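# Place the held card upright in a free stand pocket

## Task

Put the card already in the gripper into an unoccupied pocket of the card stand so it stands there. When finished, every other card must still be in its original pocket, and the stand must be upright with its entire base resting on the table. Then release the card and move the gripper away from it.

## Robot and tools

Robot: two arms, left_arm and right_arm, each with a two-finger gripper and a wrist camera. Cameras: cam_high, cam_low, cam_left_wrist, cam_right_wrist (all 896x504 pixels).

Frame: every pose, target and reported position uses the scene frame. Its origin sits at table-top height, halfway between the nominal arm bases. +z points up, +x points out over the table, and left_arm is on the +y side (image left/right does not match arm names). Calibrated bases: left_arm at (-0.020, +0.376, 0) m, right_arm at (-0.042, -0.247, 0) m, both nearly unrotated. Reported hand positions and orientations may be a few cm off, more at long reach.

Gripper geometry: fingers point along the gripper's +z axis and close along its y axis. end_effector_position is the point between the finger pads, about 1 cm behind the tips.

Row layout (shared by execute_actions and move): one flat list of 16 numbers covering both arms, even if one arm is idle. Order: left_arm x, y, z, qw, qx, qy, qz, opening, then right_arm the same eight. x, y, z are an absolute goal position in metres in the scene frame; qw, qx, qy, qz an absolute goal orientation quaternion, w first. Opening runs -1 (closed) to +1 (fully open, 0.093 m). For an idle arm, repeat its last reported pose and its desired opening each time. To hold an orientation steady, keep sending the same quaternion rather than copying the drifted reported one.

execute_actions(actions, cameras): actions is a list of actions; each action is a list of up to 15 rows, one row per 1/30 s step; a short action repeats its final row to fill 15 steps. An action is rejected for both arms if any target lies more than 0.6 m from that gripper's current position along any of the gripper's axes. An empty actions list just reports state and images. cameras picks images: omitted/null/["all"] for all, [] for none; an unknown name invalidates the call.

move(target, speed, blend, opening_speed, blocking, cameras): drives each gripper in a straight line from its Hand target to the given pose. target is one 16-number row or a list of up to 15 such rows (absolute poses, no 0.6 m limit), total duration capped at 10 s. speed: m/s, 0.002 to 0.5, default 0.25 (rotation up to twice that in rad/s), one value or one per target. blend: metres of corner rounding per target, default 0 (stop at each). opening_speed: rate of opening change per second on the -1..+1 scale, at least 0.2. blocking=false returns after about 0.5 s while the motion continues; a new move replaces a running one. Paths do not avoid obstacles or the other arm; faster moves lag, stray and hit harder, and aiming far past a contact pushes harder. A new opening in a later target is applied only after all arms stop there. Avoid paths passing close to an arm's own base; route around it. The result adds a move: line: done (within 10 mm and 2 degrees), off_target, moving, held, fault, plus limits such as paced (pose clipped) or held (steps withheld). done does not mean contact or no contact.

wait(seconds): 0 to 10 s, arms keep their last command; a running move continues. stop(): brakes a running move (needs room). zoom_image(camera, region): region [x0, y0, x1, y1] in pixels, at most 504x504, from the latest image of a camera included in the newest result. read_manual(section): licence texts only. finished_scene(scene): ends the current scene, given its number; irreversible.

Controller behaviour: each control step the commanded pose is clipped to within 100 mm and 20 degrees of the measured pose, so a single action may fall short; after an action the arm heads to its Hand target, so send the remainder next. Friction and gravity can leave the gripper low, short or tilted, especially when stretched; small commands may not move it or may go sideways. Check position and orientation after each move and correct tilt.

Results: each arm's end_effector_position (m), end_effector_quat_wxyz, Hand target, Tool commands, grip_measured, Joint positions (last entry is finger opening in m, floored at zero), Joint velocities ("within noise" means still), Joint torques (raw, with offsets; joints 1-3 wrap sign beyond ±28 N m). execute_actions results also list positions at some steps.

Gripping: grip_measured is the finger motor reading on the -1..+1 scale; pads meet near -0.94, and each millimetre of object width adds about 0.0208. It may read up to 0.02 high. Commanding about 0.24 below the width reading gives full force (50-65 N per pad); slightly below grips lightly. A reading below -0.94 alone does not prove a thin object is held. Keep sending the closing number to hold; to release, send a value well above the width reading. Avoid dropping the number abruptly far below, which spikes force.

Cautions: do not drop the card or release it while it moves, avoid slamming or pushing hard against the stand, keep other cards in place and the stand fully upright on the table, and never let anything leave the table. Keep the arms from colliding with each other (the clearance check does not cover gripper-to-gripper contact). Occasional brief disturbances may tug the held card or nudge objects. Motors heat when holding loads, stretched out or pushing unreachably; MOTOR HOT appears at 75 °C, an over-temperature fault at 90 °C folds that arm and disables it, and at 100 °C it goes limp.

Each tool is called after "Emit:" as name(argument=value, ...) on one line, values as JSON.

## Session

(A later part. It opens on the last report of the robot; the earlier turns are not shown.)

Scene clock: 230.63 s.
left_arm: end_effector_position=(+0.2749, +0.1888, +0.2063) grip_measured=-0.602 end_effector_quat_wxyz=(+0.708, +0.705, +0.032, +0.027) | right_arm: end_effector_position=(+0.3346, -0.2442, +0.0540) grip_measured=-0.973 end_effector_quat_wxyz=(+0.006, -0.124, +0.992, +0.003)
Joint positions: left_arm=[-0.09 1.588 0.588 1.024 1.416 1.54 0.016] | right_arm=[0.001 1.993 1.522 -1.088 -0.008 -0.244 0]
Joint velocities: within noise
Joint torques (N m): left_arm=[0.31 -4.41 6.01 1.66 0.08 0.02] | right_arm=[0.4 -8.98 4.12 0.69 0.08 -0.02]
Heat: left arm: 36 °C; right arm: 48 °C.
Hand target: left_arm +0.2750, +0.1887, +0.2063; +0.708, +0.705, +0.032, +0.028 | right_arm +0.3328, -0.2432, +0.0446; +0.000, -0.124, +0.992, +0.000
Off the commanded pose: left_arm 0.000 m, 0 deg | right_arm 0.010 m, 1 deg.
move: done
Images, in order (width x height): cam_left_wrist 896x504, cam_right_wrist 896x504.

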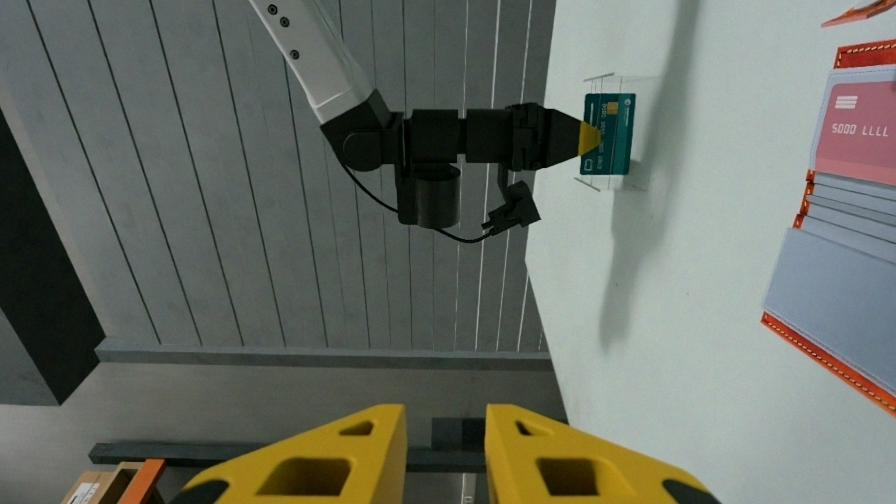

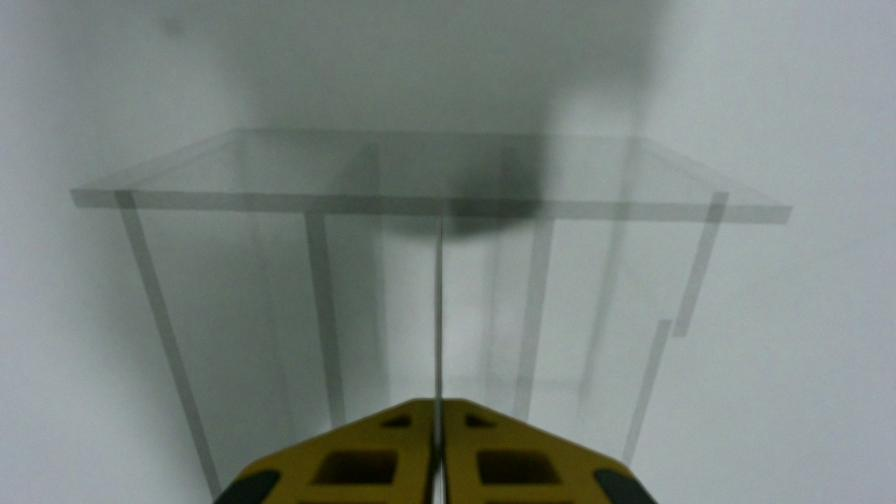

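Emit:
move(target=[[0.2751,0.1888,0.2062,0.708,0.705,0.032,0.028,-0.6,0.333,-0.2432,0.0465,0,-0.1236,0.9924,0,-1],[0.2751,0.1888,0.2062,0.708,0.705,0.032,0.028,-0.6,0.333,-0.2432,0.047,0,-0.1236,0.9924,0,-0.76]], speed=0.02, opening_speed=0.3, cameras=["cam_left_wrist","cam_right_wrist"])

Scene clock: 237.03 s.
left_arm: end_effector_position=(+0.2749, +0.1888, +0.2063) grip_measured=-0.602 end_effector_quat_wxyz=(+0.708, +0.705, +0.032, +0.027) | right_arm: end_effector_position=(+0.3341, -0.2432, +0.0540) grip_measured=-0.766 end_effector_quat_wxyz=(+0.005, -0.124, +0.992, +0.003)
Joint positions: left_arm=[-0.09 1.588 0.588 1.024 1.416 1.54 0.016] | right_arm=[0.004 1.993 1.522 -1.089 -0.007 -0.24 0.008]
Joint velocities: within noise
Joint torques (N m): left_arm=[0.29 -4.41 6 1.66 0.08 0.02] | right_arm=[0.17 -9.18 4.66 0.6 0.08 -0.07]
Heat: left arm: 36 °C; right arm: 48 °C.
Hand target: left_arm +0.2750, +0.1887, +0.2063; +0.708, +0.705, +0.032, +0.028 | right_arm +0.3329, -0.2431, +0.0471; +0.000, -0.124, +0.992, +0.000
Off the commanded pose: left_arm 0.000 m, 0 deg | right_arm 0.007 m, 1 deg.
move: done
Images, in order (width x height): cam_left_wrist 896x504, cam_right_wrist 896x504.

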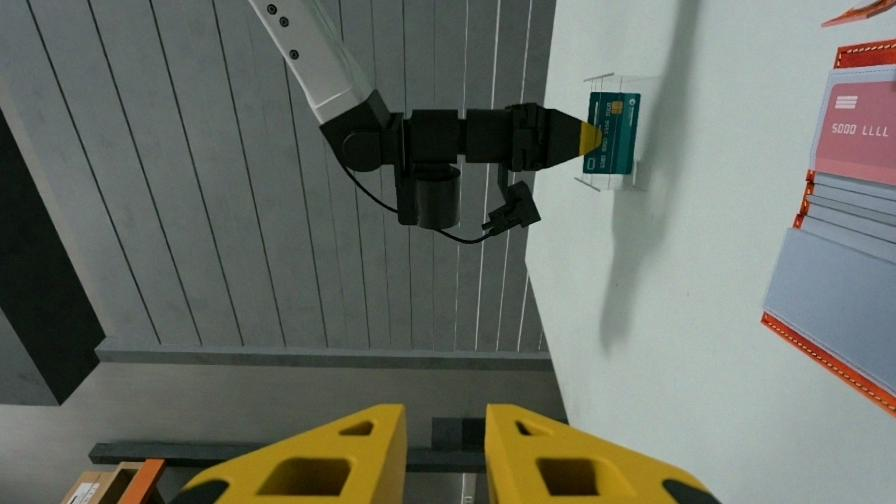

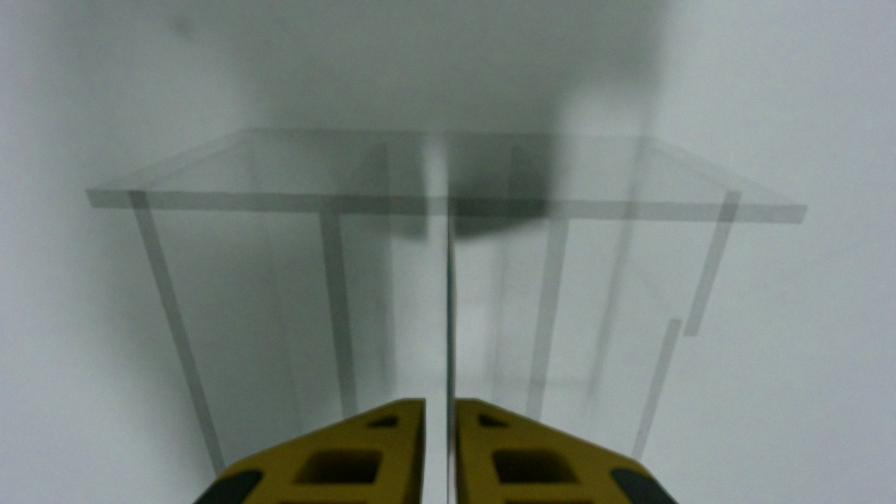

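Emit:
move(target=[[0.2751,0.1888,0.2062,0.708,0.705,0.032,0.028,-0.6,0.333,-0.2432,0.1,0,-0.1236,0.9924,0,-0.76],[0.2751,0.1888,0.2062,0.708,0.705,0.032,0.028,-0.6,0.333,-0.2432,0.17,0,-0.1236,0.9924,0,-0.76]], speed=[0.05,0.15], blend=0.01, cameras=["cam_left_wrist","cam_right_wrist"])

Emit:
zoom_image(camera="cam_left_wrist", region=[500, 40, 700, 220])

Emit:
zoom_image(camera="cam_right_wrist", region=[300, 60, 620, 400])

Scene clock: 244.27 s.
left_arm: end_effector_position=(+0.2749, +0.1888, +0.2063) grip_measured=-0.602 end_effector_quat_wxyz=(+0.708, +0.705, +0.032, +0.027) | right_arm: end_effector_position=(+0.3325, -0.2433, +0.1650) grip_measured=-0.762 end_effector_quat_wxyz=(+0.000, -0.124, +0.992, +0.004)
Joint positions: left_arm=[-0.09 1.588 0.588 1.024 1.416 1.54 0.016] | right_arm=[0.004 1.993 1.965 -1.544 -0.007 -0.24 0.009]
Joint velocities: within noise
Joint torques (N m): left_arm=[0.29 -4.4 6.01 1.66 0.08 0.02] | right_arm=[0.17 -10.1 7.1 0.28 0.08 -0.07]
Heat: left arm: 36 °C; right arm: 48 °C.
Hand target: left_arm +0.2750, +0.1887, +0.2063; +0.708, +0.705, +0.032, +0.028 | right_arm +0.3329, -0.2431, +0.1698; +0.002, -0.124, +0.992, +0.000
Off the commanded pose: left_arm 0.000 m, 0 deg | right_arm 0.005 m, 0 deg.
joint sent to its limit (right arm) — joint 4 (wrist pitch), lower limit. The joint targets still meet the commanded pose.
move: done
Images, in order (width x height): cam_left_wrist 896x504, cam_right_wrist 896x504.

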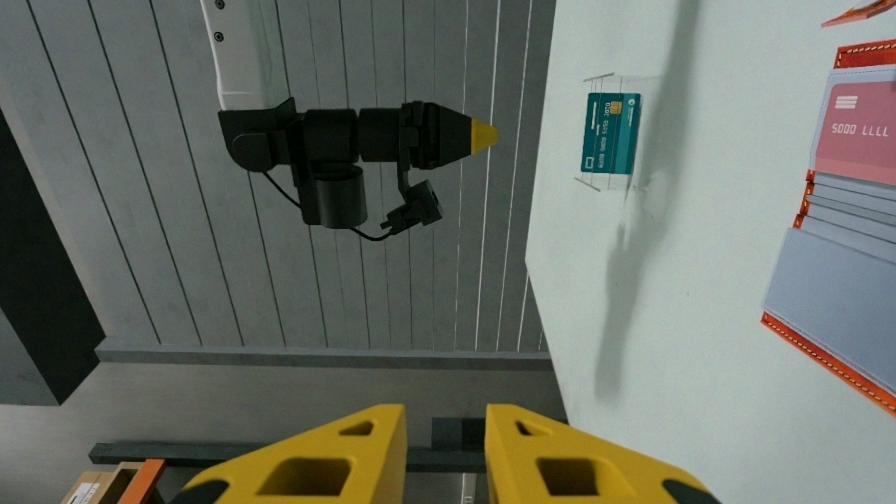

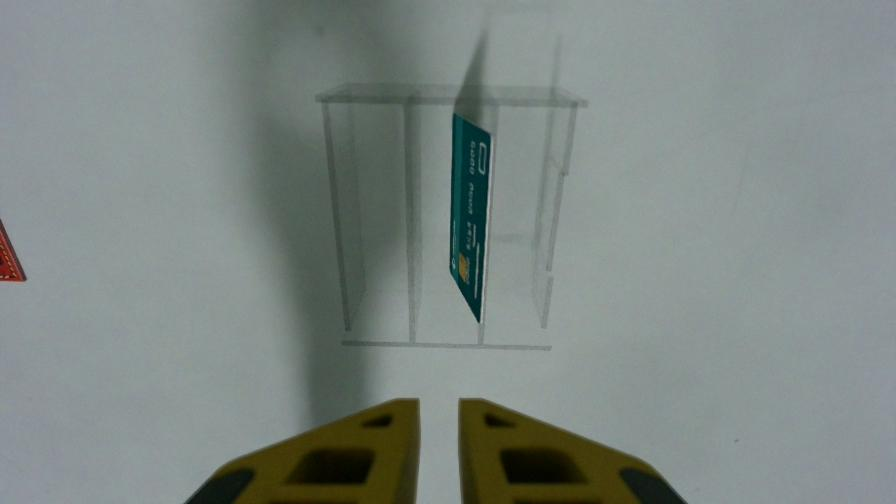

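Scaled by 2.520 from the camera's 896x504 image, which has a finer 1280x720 frame.

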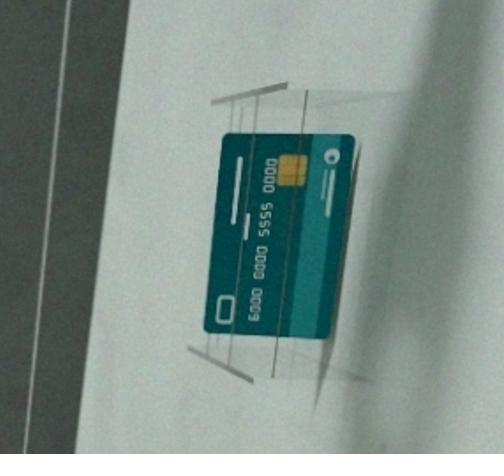

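Scaled by 1.482 from the camera's 896x504 image, which has a finer 1280x720 frame.

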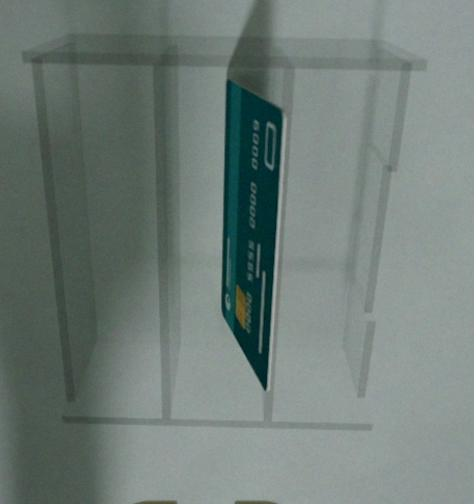

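Done cleanly.

Emit:
finished_scene(scene=2)

The scene is finished: the task was done.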